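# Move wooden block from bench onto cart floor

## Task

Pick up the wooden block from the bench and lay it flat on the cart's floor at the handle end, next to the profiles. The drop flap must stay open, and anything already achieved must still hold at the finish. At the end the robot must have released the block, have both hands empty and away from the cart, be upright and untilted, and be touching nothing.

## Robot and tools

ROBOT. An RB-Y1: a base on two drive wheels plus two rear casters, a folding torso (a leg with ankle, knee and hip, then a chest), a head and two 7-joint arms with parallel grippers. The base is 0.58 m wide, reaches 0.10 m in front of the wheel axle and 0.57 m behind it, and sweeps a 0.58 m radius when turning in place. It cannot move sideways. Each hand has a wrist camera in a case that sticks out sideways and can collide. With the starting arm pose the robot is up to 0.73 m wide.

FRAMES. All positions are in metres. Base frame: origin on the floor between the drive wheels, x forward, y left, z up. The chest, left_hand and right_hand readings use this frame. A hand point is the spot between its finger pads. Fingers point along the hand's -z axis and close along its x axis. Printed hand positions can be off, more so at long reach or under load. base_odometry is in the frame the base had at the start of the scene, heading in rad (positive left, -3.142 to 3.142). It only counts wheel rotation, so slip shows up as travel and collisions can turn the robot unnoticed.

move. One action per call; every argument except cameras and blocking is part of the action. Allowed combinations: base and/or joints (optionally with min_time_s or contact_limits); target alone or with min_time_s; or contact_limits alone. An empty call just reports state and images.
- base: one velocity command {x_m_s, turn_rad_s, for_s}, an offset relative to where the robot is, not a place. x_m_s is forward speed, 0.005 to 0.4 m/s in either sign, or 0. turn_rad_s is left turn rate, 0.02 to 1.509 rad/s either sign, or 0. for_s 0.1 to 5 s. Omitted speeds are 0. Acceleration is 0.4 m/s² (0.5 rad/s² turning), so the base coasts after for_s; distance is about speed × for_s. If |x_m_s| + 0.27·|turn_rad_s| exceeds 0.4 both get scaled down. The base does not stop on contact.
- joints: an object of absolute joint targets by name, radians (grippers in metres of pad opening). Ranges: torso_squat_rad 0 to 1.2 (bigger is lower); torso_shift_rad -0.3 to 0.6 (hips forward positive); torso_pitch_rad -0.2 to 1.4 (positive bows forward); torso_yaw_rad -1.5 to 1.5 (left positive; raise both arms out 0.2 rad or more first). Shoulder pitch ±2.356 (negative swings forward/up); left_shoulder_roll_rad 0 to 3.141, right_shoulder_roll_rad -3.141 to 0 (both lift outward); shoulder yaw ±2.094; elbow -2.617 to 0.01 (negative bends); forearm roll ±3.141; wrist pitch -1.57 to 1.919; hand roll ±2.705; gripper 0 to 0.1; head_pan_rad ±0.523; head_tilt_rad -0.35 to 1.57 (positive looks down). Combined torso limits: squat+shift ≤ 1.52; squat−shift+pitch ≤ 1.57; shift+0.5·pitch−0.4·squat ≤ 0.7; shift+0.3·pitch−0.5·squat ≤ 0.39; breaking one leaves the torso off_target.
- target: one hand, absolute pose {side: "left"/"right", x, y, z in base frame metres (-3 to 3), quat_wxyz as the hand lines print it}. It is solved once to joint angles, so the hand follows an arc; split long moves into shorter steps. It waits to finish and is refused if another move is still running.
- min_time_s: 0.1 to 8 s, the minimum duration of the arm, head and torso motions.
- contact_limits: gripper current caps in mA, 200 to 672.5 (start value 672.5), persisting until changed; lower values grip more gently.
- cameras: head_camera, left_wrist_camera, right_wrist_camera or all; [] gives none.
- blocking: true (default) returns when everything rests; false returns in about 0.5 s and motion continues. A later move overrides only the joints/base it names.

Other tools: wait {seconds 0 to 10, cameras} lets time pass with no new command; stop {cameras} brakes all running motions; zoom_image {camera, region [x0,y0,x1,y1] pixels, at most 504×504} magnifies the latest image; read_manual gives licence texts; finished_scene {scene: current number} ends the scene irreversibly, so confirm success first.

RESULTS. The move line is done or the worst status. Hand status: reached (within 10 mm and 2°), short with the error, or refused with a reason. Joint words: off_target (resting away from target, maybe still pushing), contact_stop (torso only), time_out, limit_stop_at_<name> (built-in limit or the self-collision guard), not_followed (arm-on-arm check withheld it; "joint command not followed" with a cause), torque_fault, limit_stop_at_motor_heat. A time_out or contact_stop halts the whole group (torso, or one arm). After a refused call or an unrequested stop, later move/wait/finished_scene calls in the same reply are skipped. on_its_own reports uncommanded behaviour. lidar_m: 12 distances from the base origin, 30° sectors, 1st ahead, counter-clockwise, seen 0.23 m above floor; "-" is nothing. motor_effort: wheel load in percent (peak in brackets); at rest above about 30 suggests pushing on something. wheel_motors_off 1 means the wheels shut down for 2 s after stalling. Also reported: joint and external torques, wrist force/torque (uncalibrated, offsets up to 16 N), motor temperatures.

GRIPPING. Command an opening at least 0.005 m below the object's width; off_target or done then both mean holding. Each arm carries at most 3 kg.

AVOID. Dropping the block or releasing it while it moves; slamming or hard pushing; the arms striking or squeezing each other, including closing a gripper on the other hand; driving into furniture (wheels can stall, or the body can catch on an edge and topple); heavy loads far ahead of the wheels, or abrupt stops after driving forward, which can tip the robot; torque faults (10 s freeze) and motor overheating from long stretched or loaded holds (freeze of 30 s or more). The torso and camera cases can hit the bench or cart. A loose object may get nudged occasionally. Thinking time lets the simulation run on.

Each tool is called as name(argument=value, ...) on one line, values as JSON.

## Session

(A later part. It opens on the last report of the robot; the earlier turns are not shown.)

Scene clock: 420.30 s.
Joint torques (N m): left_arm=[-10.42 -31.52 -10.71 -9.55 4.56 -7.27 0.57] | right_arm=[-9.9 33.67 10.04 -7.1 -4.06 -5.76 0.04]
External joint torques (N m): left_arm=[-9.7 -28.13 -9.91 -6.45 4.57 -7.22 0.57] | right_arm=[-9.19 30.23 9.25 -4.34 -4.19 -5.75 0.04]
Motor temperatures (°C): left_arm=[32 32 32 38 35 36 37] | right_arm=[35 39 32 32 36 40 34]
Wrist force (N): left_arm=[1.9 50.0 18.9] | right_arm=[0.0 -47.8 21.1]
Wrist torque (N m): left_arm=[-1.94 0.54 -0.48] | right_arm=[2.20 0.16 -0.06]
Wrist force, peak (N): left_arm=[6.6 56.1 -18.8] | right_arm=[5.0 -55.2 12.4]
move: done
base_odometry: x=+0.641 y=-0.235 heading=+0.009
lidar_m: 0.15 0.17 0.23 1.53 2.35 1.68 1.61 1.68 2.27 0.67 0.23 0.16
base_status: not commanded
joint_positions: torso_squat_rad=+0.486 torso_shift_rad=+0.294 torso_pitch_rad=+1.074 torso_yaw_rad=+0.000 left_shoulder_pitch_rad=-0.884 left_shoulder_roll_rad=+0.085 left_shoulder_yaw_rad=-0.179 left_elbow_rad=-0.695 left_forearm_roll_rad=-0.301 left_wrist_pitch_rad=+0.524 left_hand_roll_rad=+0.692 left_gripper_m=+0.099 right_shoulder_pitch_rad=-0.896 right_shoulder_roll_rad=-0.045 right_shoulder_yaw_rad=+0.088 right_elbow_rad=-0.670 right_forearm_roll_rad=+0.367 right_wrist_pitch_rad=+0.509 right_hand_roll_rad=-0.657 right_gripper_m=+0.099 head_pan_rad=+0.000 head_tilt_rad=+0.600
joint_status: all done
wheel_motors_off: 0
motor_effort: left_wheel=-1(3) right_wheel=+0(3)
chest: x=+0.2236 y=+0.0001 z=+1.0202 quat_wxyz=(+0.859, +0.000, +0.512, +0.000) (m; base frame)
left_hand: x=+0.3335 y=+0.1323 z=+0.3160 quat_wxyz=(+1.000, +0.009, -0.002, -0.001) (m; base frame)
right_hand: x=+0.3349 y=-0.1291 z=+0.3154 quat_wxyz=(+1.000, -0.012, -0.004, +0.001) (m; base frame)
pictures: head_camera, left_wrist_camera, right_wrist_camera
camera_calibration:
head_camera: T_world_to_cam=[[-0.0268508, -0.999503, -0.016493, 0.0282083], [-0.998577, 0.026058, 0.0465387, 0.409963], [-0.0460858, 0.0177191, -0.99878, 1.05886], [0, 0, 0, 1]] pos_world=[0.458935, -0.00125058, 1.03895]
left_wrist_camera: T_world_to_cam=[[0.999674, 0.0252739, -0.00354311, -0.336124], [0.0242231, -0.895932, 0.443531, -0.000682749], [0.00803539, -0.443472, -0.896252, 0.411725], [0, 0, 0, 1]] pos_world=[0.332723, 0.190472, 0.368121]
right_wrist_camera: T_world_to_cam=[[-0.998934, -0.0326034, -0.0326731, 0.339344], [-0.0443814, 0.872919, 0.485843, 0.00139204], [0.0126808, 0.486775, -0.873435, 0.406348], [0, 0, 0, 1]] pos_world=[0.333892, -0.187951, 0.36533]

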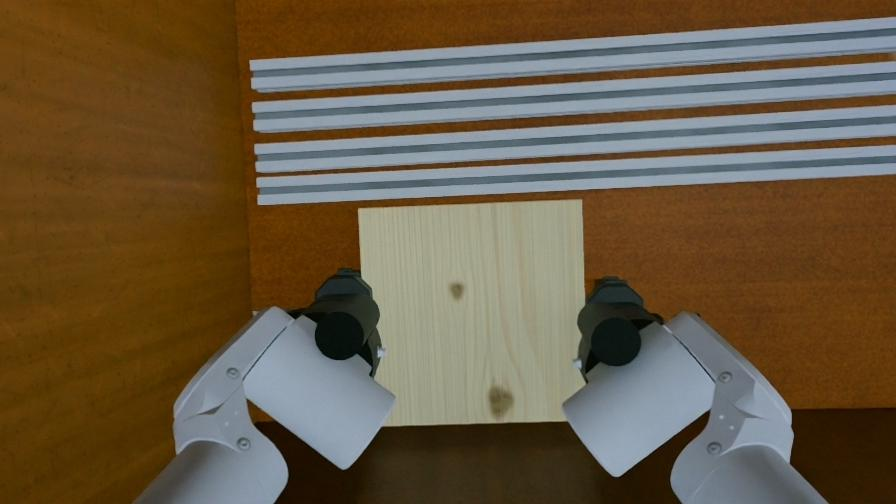

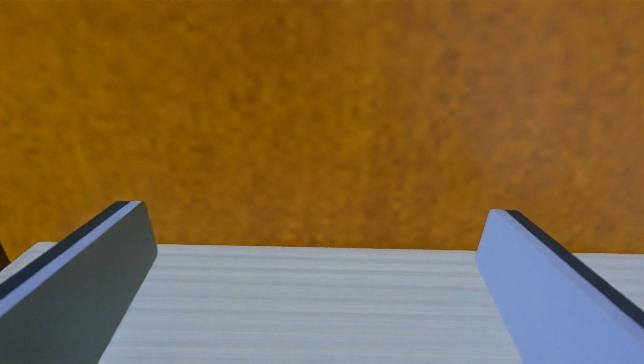

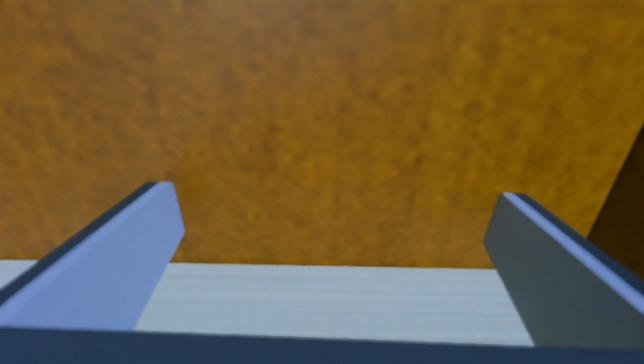

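move(joints={"left_shoulder_roll_rad":0.103,"right_shoulder_roll_rad":-0.075}, min_time_s=1.2)

Scene clock: 422.80 s.
Joint torques (N m): left_arm=[-1.71 5.75 1.44 -2.33 -1.74 -0.4 -0.11] | right_arm=[-2.15 1.56 1.51 -3.4 -0.27 -0.04 0.17]
External joint torques (N m): left_arm=[-0.98 8.74 2.14 0.79 -1.72 -0.34 -0.11] | right_arm=[-1.46 -1.13 0.89 -0.62 -0.43 -0.05 0.17]
Motor temperatures (°C): left_arm=[32 32 32 38 35 36 37] | right_arm=[35 39 32 32 36 40 34]
Wrist force (N): left_arm=[-4.3 -8.3 13.1] | right_arm=[0.0 3.2 -4.1]
Wrist torque (N m): left_arm=[-0.51 0.96 0.43] | right_arm=[-0.34 0.11 -0.09]
Wrist force, peak (N): left_arm=[2.4 50.4 19.7] | right_arm=[-0.3 -48.4 21.6]
move: done
base_odometry: x=+0.641 y=-0.235 heading=+0.009
lidar_m: 0.15 0.16 0.22 1.52 2.33 1.69 1.61 1.67 2.27 0.68 0.24 0.17
base_status: not commanded
joint_positions: torso_squat_rad=+0.486 torso_shift_rad=+0.295 torso_pitch_rad=+1.076 torso_yaw_rad=+0.000 left_shoulder_pitch_rad=-0.886 left_shoulder_roll_rad=+0.101 left_shoulder_yaw_rad=-0.182 left_elbow_rad=-0.697 left_forearm_roll_rad=-0.300 left_wrist_pitch_rad=+0.522 left_hand_roll_rad=+0.692 left_gripper_m=+0.099 right_shoulder_pitch_rad=-0.898 right_shoulder_roll_rad=-0.075 right_shoulder_yaw_rad=+0.090 right_elbow_rad=-0.671 right_forearm_roll_rad=+0.366 right_wrist_pitch_rad=+0.508 right_hand_roll_rad=-0.657 right_gripper_m=+0.099 head_pan_rad=+0.000 head_tilt_rad=+0.600
joint_status: all done
wheel_motors_off: 0
motor_effort: left_wheel=+0(2) right_wheel=+0(3)
chest: x=+0.2241 y=+0.0001 z=+1.0198 quat_wxyz=(+0.859, +0.000, +0.512, +0.000) (m; base frame)
left_hand: x=+0.3381 y=+0.1414 z=+0.3147 quat_wxyz=(+1.000, +0.014, -0.006, -0.003) (m; base frame)
right_hand: x=+0.3417 y=-0.1480 z=+0.3132 quat_wxyz=(+1.000, -0.024, -0.009, +0.005) (m; base frame)
pictures: head_camera, left_wrist_camera, right_wrist_camera
camera_calibration:
head_camera: T_world_to_cam=[[-0.0268775, -0.999503, -0.0164555, 0.0281847], [-0.99851, 0.0260615, 0.0479411, 0.409116], [-0.0474885, 0.0177195, -0.998715, 1.05867], [0, 0, 0, 1]] pos_world=[0.459539, -0.00125057, 1.03816]
left_wrist_camera: T_world_to_cam=[[0.999784, 0.0203606, 0.00409223, -0.342704], [0.0165721, -0.900918, 0.433673, 0.0143477], [0.0125166, -0.433512, -0.901061, 0.413091], [0, 0, 0, 1]] pos_world=[0.337222, 0.198984, 0.367401]
right_wrist_camera: T_world_to_cam=[[-0.998292, -0.0407229, -0.0419009, 0.34696], [-0.0555293, 0.884358, 0.463494, 0.0318123], [0.0181806, 0.465029, -0.885109, 0.411966], [0, 0, 0, 1]] pos_world=[0.340644, -0.20558, 0.364428]

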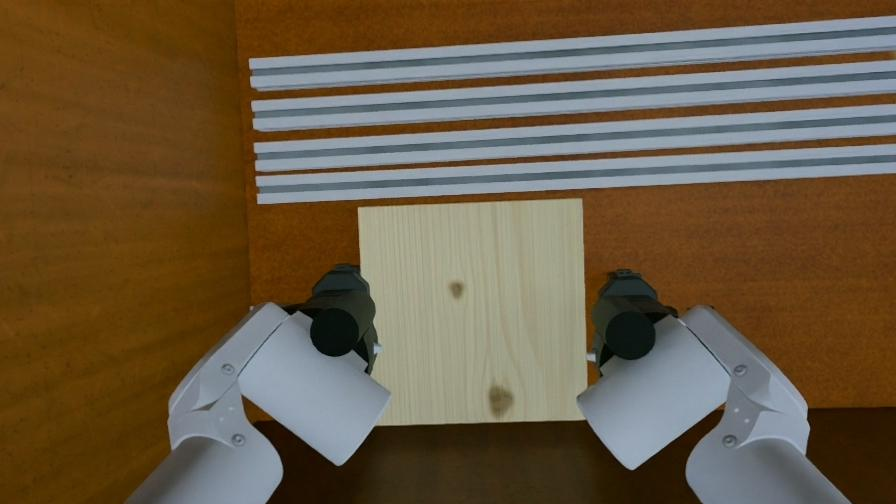

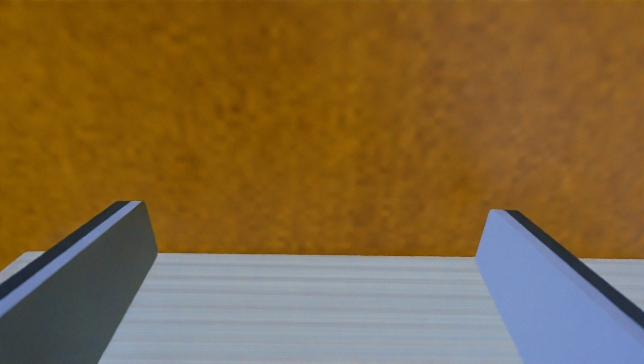

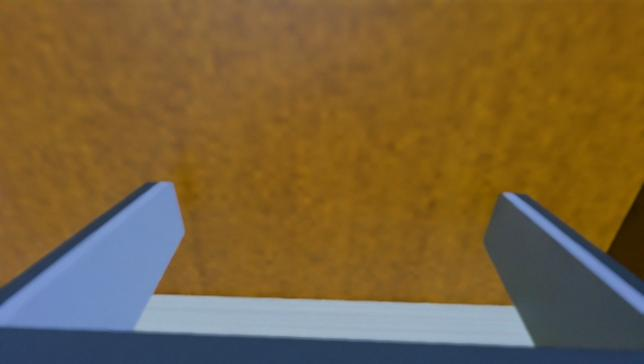

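move(joints={"left_shoulder_roll_rad":0.096}, min_time_s=0.5, cameras=["left_wrist_camera"])

Scene clock: 424.67 s.
Joint torques (N m): left_arm=[-1.93 -5.4 0.52 -2.7 -0.21 -0.88 -0.01] | right_arm=[-1.97 1.69 1.73 -3.22 -0.28 -0.06 0.18]
External joint torques (N m): left_arm=[-1.2 -2.29 1.25 0.42 -0.2 -0.82 -0.01] | right_arm=[-1.28 -1 1.1 -0.45 -0.43 -0.07 0.18]
Motor temperatures (°C): left_arm=[32 32 32 38 35 35 37] | right_arm=[35 38 32 32 36 40 34]
Wrist force (N): left_arm=[1.1 3.8 -4.5] | right_arm=[0.3 3.0 -4.5]
Wrist torque (N m): left_arm=[-0.49 0.43 0.00] | right_arm=[-0.31 0.13 -0.10]
Wrist force, peak (N): left_arm=[-3.1 -8.3 14.3] | right_arm=[-0.6 3.5 -4.6]
move: done
base_odometry: x=+0.641 y=-0.235 heading=+0.009
lidar_m: 0.15 0.15 0.23 1.52 2.34 1.69 1.61 1.68 2.28 0.68 0.24 0.17
base_status: not commanded
joint_positions: torso_squat_rad=+0.486 torso_shift_rad=+0.295 torso_pitch_rad=+1.076 torso_yaw_rad=+0.000 left_shoulder_pitch_rad=-0.886 left_shoulder_roll_rad=+0.096 left_shoulder_yaw_rad=-0.182 left_elbow_rad=-0.697 left_forearm_roll_rad=-0.300 left_wrist_pitch_rad=+0.523 left_hand_roll_rad=+0.692 left_gripper_m=+0.099 right_shoulder_pitch_rad=-0.898 right_shoulder_roll_rad=-0.075 right_shoulder_yaw_rad=+0.090 right_elbow_rad=-0.671 right_forearm_roll_rad=+0.366 right_wrist_pitch_rad=+0.508 right_hand_roll_rad=-0.657 right_gripper_m=+0.099 head_pan_rad=+0.000 head_tilt_rad=+0.600
joint_status: all done
wheel_motors_off: 0
motor_effort: left_wheel=+0(1) right_wheel=-1(2)
chest: x=+0.2241 y=+0.0001 z=+1.0197 quat_wxyz=(+0.859, +0.000, +0.512, +0.000) (m; base frame)
left_hand: x=+0.3373 y=+0.1386 z=+0.3150 quat_wxyz=(+1.000, +0.013, -0.006, -0.003) (m; base frame)
right_hand: x=+0.3417 y=-0.1479 z=+0.3132 quat_wxyz=(+1.000, -0.024, -0.009, +0.005) (m; base frame)
pictures: left_wrist_camera
camera_calibration:
left_wrist_camera: T_world_to_cam=[[0.999773, 0.0211353, 0.0028557, -0.341645], [0.0177632, -0.899301, 0.43697, 0.0100385], [0.0118036, -0.436819, -0.899472, 0.412372], [0, 0, 0, 1]] pos_world=[0.336522, 0.196381, 0.367506]

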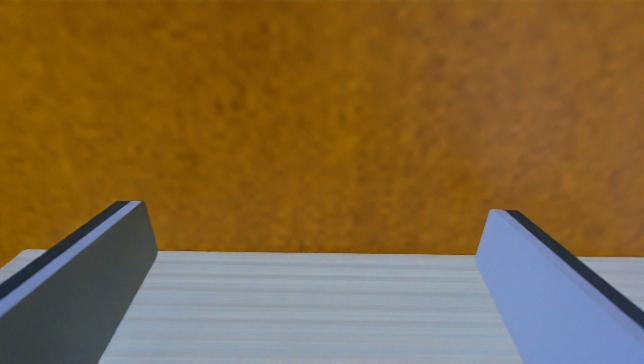

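move(joints={"left_shoulder_roll_rad":0.0985,"torso_squat_rad":0.43,"torso_shift_rad":0.272,"torso_pitch_rad":1.05}, min_time_s=1.2, cameras=["head_camera"])

move(joints={"torso_squat_rad":0.28,"torso_shift_rad":0.2,"torso_pitch_rad":0.75}, min_time_s=1.5, cameras=["head_camera"])

move(joints={"torso_squat_rad":0.1,"torso_shift_rad":0.1,"torso_pitch_rad":0.35}, cameras=["head_camera"])

move(base={"x_m_s": -0.3, "for_s": 2.0}, cameras=["head_camera"])

Scene clock: 427.63 s.
Joint torques (N m): left_arm=[-1.94 -2.38 0.6 -2.92 -0.16 -0.6 0.1] | right_arm=[-2.21 1.46 1.62 -3.32 -0.18 -0.13 0.17]
External joint torques (N m): left_arm=[-0.54 0.5 1.26 0.44 -0.13 -0.51 0.1] | right_arm=[-0.86 -1.05 1.03 -0.3 -0.35 -0.1 0.17]
Motor temperatures (°C): left_arm=[31 31 32 37 35 35 37] | right_arm=[34 38 32 32 36 39 34]
Wrist force (N): left_arm=[1.0 2.1 -7.9] | right_arm=[-0.2 3.3 -4.5]
Wrist torque (N m): left_arm=[-0.43 0.17 0.11] | right_arm=[-0.37 0.10 -0.10]
Wrist force, peak (N): left_arm=[1.7 1.8 -8.4] | right_arm=[-0.6 3.4 -4.6]
move: done
base_odometry: x=+0.641 y=-0.235 heading=+0.009
lidar_m: 0.16 0.16 0.23 1.53 2.34 1.68 1.61 1.69 2.28 0.68 0.24 0.15
base_status: not commanded
joint_positions: torso_squat_rad=+0.430 torso_shift_rad=+0.272 torso_pitch_rad=+1.050 torso_yaw_rad=+0.000 left_shoulder_pitch_rad=-0.887 left_shoulder_roll_rad=+0.098 left_shoulder_yaw_rad=-0.182 left_elbow_rad=-0.697 left_forearm_roll_rad=-0.300 left_wrist_pitch_rad=+0.523 left_hand_roll_rad=+0.692 left_gripper_m=+0.099 right_shoulder_pitch_rad=-0.898 right_shoulder_roll_rad=-0.075 right_shoulder_yaw_rad=+0.090 right_elbow_rad=-0.671 right_forearm_roll_rad=+0.366 right_wrist_pitch_rad=+0.508 right_hand_roll_rad=-0.657 right_gripper_m=+0.099 head_pan_rad=+0.000 head_tilt_rad=+0.600
joint_status: all done
wheel_motors_off: 0
motor_effort: left_wheel=+0(1) right_wheel=+1(2)
chest: x=+0.2113 y=+0.0001 z=+1.0473 quat_wxyz=(+0.865, +0.000, +0.501, +0.000) (m; base frame)
left_hand: x=+0.3430 y=+0.1399 z=+0.3456 quat_wxyz=(+1.000, +0.013, -0.019, -0.003) (m; base frame)
right_hand: x=+0.3471 y=-0.1479 z=+0.3440 quat_wxyz=(+0.999, -0.024, -0.022, +0.005) (m; base frame)
pictures: head_camera
camera_calibration:
head_camera: T_world_to_cam=[[-0.0263508, -0.999504, -0.0172422, 0.0289864], [-0.999414, 0.0259634, 0.0223159, 0.422025], [-0.0218571, 0.0178202, -0.999602, 1.08113], [0, 0, 0, 1]] pos_world=[0.446172, -0.00125112, 1.07178]

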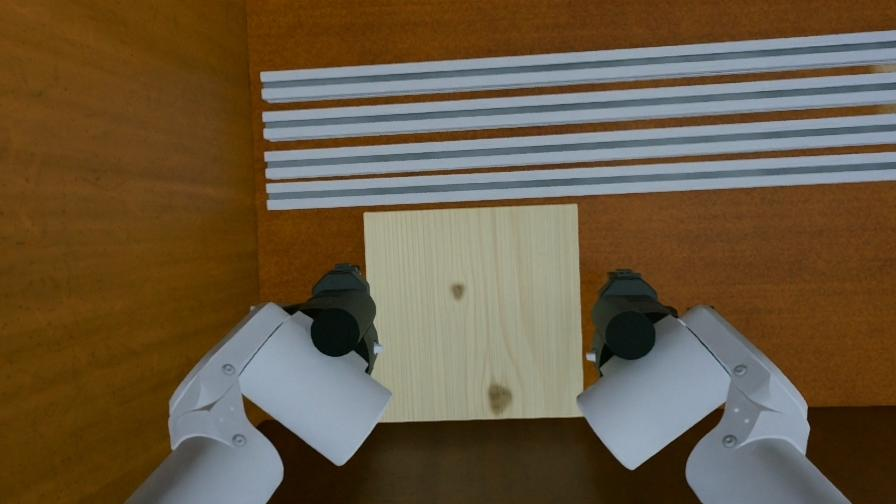

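Scene clock: 429.40 s.
Joint torques (N m): left_arm=[-8.52 -1.05 1.25 -5.56 -0.16 -0.94 -0.01] | right_arm=[-8.95 -0.25 0.99 -5.64 -0.03 -0.44 0.12]
External joint torques (N m): left_arm=[0.53 -0.35 1.14 0.43 0.04 -0.4 0.01] | right_arm=[-0.03 -0.58 0.85 -0.01 -0.41 0.04 0.1]
Motor temperatures (°C): left_arm=[31 31 32 37 35 35 37] | right_arm=[34 37 32 32 36 39 34]
Wrist force (N): left_arm=[-1.0 1.2 -7.4] | right_arm=[-2.4 3.3 -3.9]
Wrist torque (N m): left_arm=[-0.26 0.10 0.09] | right_arm=[-0.36 -0.04 -0.11]
Wrist force, peak (N): left_arm=[1.6 1.9 -8.4] | right_arm=[0.2 3.4 -4.8]
move: done
base_odometry: x=+0.641 y=-0.235 heading=+0.009
lidar_m: 0.15 0.16 0.22 1.51 2.33 1.69 1.61 1.69 2.26 0.69 0.23 0.16
base_status: not commanded
joint_positions: torso_squat_rad=+0.280 torso_shift_rad=+0.200 torso_pitch_rad=+0.750 torso_yaw_rad=+0.000 left_shoulder_pitch_rad=-0.887 left_shoulder_roll_rad=+0.098 left_shoulder_yaw_rad=-0.182 left_elbow_rad=-0.697 left_forearm_roll_rad=-0.300 left_wrist_pitch_rad=+0.522 left_hand_roll_rad=+0.692 left_gripper_m=+0.099 right_shoulder_pitch_rad=-0.899 right_shoulder_roll_rad=-0.075 right_shoulder_yaw_rad=+0.090 right_elbow_rad=-0.671 right_forearm_roll_rad=+0.366 right_wrist_pitch_rad=+0.508 right_hand_roll_rad=-0.657 right_gripper_m=+0.099 head_pan_rad=+0.000 head_tilt_rad=+0.600
joint_status: all done
wheel_motors_off: 0
motor_effort: left_wheel=+0(2) right_wheel=-1(2)
chest: x=+0.1165 y=+0.0001 z=+1.1663 quat_wxyz=(+0.931, +0.000, +0.366, +0.000) (m; base frame)
left_hand: x=+0.4500 y=+0.1399 z=+0.5349 quat_wxyz=(+0.986, +0.014, -0.168, -0.001) (m; base frame)
right_hand: x=+0.4544 y=-0.1478 z=+0.5346 quat_wxyz=(+0.985, -0.025, -0.171, +0.001) (m; base frame)
pictures: head_camera
camera_calibration:
head_camera: T_world_to_cam=[[-0.0200741, -0.999504, -0.0242628, 0.0359964], [-0.961313, 0.025964, -0.274231, 0.666049], [0.274725, 0.0178192, -0.961358, 1.11881], [0, 0, 0, 1]] pos_world=[0.333639, -0.00125111, 1.2591]

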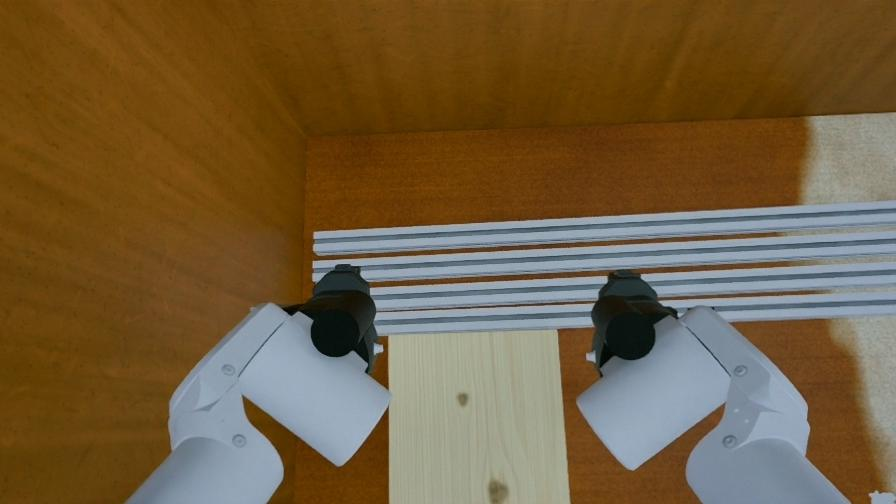

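Scene clock: 431.50 s.
Joint torques (N m): left_arm=[-16.18 1.35 1.94 -8.07 -0.53 -1.2 -0.02] | right_arm=[-17.87 -2.38 0.83 -8.48 0.17 -0.94 0.16]
External joint torques (N m): left_arm=[1.69 -0.91 0.85 0.56 -0.13 -0.15 0.01] | right_arm=[-0.24 0.2 1.3 -0.21 -0.43 0.05 0.13]
Motor temperatures (°C): left_arm=[31 31 32 37 35 35 37] | right_arm=[34 37 32 32 36 39 34]
Wrist force (N): left_arm=[-2.3 2.1 -6.0] | right_arm=[-4.5 2.9 -2.3]
Wrist torque (N m): left_arm=[-0.42 0.07 0.15] | right_arm=[-0.33 -0.18 -0.12]
Wrist force, peak (N): left_arm=[-1.4 1.9 -8.3] | right_arm=[-2.4 3.6 -4.3]
move: done
base_odometry: x=+0.641 y=-0.235 heading=+0.010
lidar_m: 0.15 0.15 0.21 1.53 2.34 1.66 1.61 1.69 2.28 0.69 0.23 0.17
base_status: not commanded
joint_positions: torso_squat_rad=+0.100 torso_shift_rad=+0.100 torso_pitch_rad=+0.350 torso_yaw_rad=+0.000 left_shoulder_pitch_rad=-0.887 left_shoulder_roll_rad=+0.099 left_shoulder_yaw_rad=-0.182 left_elbow_rad=-0.697 left_forearm_roll_rad=-0.300 left_wrist_pitch_rad=+0.522 left_hand_roll_rad=+0.692 left_gripper_m=+0.099 right_shoulder_pitch_rad=-0.899 right_shoulder_roll_rad=-0.075 right_shoulder_yaw_rad=+0.090 right_elbow_rad=-0.671 right_forearm_roll_rad=+0.366 right_wrist_pitch_rad=+0.508 right_hand_roll_rad=-0.657 right_gripper_m=+0.099 head_pan_rad=+0.000 head_tilt_rad=+0.600
joint_status: all done
wheel_motors_off: 0
motor_effort: left_wheel=+1(3) right_wheel=+0(3)
chest: x=-0.0525 y=+0.0001 z=+1.2642 quat_wxyz=(+0.985, +0.000, +0.174, +0.000) (m; base frame)
left_hand: x=+0.5006 y=+0.1400 z=+0.8126 quat_wxyz=(+0.933, +0.014, -0.361, +0.002) (m; base frame)
right_hand: x=+0.5048 y=-0.1479 z=+0.8140 quat_wxyz=(+0.931, -0.024, -0.363, -0.004) (m; base frame)
pictures: head_camera
camera_calibration:
head_camera: T_world_to_cam=[[-0.00904132, -0.999504, -0.0301637, 0.0430201], [-0.778679, 0.0259623, -0.626885, 0.985909], [0.627358, 0.0178199, -0.778527, 1.04677], [0, 0, 0, 1]] pos_world=[0.111396, -0.00125112, 1.43429]

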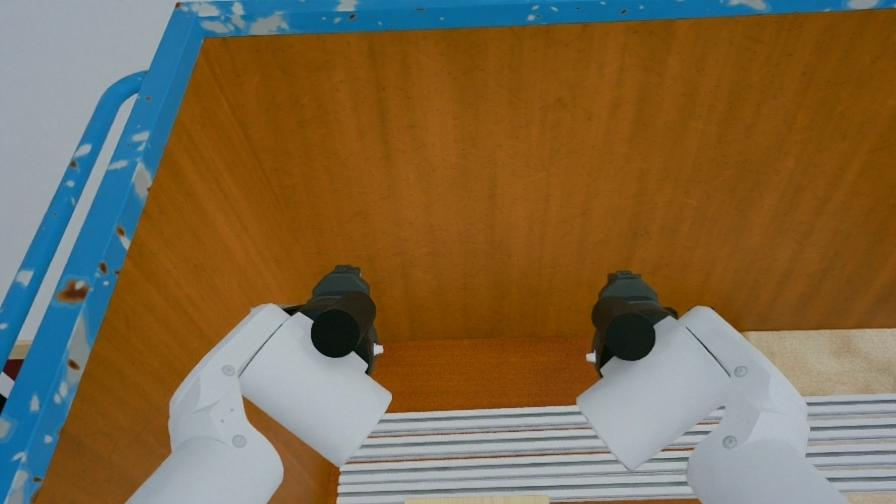

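Scene clock: 434.60 s.
Joint torques (N m): left_arm=[-16.94 1.43 1.88 -8.3 -0.47 -1.29 -0.12] | right_arm=[-18.17 -2.51 0.61 -8.55 0.22 -0.98 0.27]
External joint torques (N m): left_arm=[0.93 -0.82 0.78 0.33 -0.07 -0.23 -0.08] | right_arm=[-0.54 0.07 1.07 -0.27 -0.38 0.01 0.24]
Motor temperatures (°C): left_arm=[31 31 32 37 35 34 37] | right_arm=[34 36 32 32 36 39 34]
Wrist force (N): left_arm=[-2.8 1.9 -6.9] | right_arm=[-4.0 2.7 -2.5]
Wrist torque (N m): left_arm=[-0.43 0.03 0.15] | right_arm=[-0.34 -0.15 -0.11]
Wrist force, peak (N): left_arm=[-4.1 2.4 -6.9] | right_arm=[-4.3 3.4 -3.1]
move: done
base_odometry: x=+0.041 y=-0.241 heading=+0.008
lidar_m: 0.75 0.79 1.76 4.31 1.47 1.05 1.01 1.07 1.43 3.67 1.10 0.78
base_status: done (sent for 2 of 2 s)
joint_positions: torso_squat_rad=+0.100 torso_shift_rad=+0.100 torso_pitch_rad=+0.350 torso_yaw_rad=+0.000 left_shoulder_pitch_rad=-0.887 left_shoulder_roll_rad=+0.099 left_shoulder_yaw_rad=-0.182 left_elbow_rad=-0.697 left_forearm_roll_rad=-0.300 left_wrist_pitch_rad=+0.522 left_hand_roll_rad=+0.692 left_gripper_m=+0.099 right_shoulder_pitch_rad=-0.899 right_shoulder_roll_rad=-0.075 right_shoulder_yaw_rad=+0.090 right_elbow_rad=-0.671 right_forearm_roll_rad=+0.366 right_wrist_pitch_rad=+0.508 right_hand_roll_rad=-0.657 right_gripper_m=+0.099 head_pan_rad=+0.000 head_tilt_rad=+0.600
joint_status: not commanded
wheel_motors_off: 0
motor_effort: left_wheel=-20(32) right_wheel=+19(37)
chest: x=-0.0524 y=+0.0001 z=+1.2642 quat_wxyz=(+0.985, +0.000, +0.174, +0.000) (m; base frame)
left_hand: x=+0.5006 y=+0.1400 z=+0.8125 quat_wxyz=(+0.933, +0.014, -0.361, +0.002) (m; base frame)
right_hand: x=+0.5048 y=-0.1480 z=+0.8140 quat_wxyz=(+0.931, -0.024, -0.363, -0.004) (m; base frame)
pictures: head_camera
camera_calibration:
head_camera: T_world_to_cam=[[-0.00904164, -0.999504, -0.0301639, 0.0430184], [-0.778679, 0.0259627, -0.626885, 0.985924], [0.627358, 0.0178199, -0.778527, 1.04663], [0, 0, 0, 1]] pos_world=[0.111496, -0.00125112, 1.43419]

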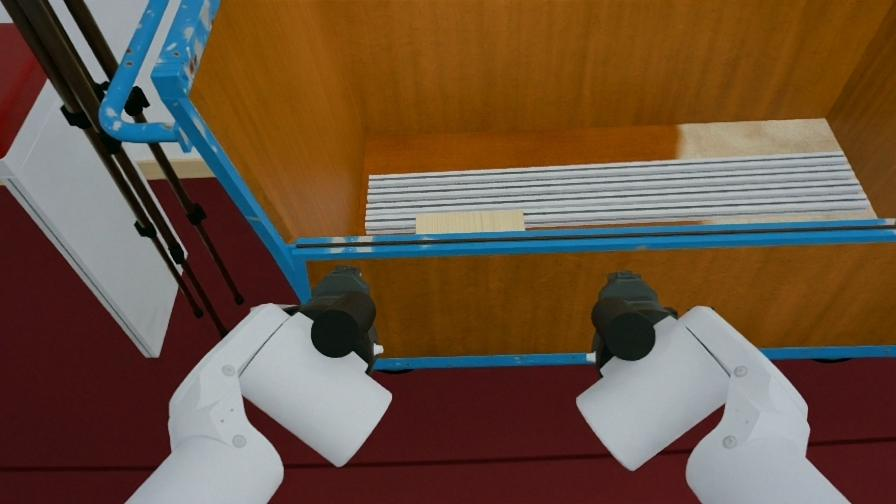

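Block is flat in the cart at the handle end, flap still open, and I'm clear of it.

finished_scene(scene=2)

The scene is finished: the task was done.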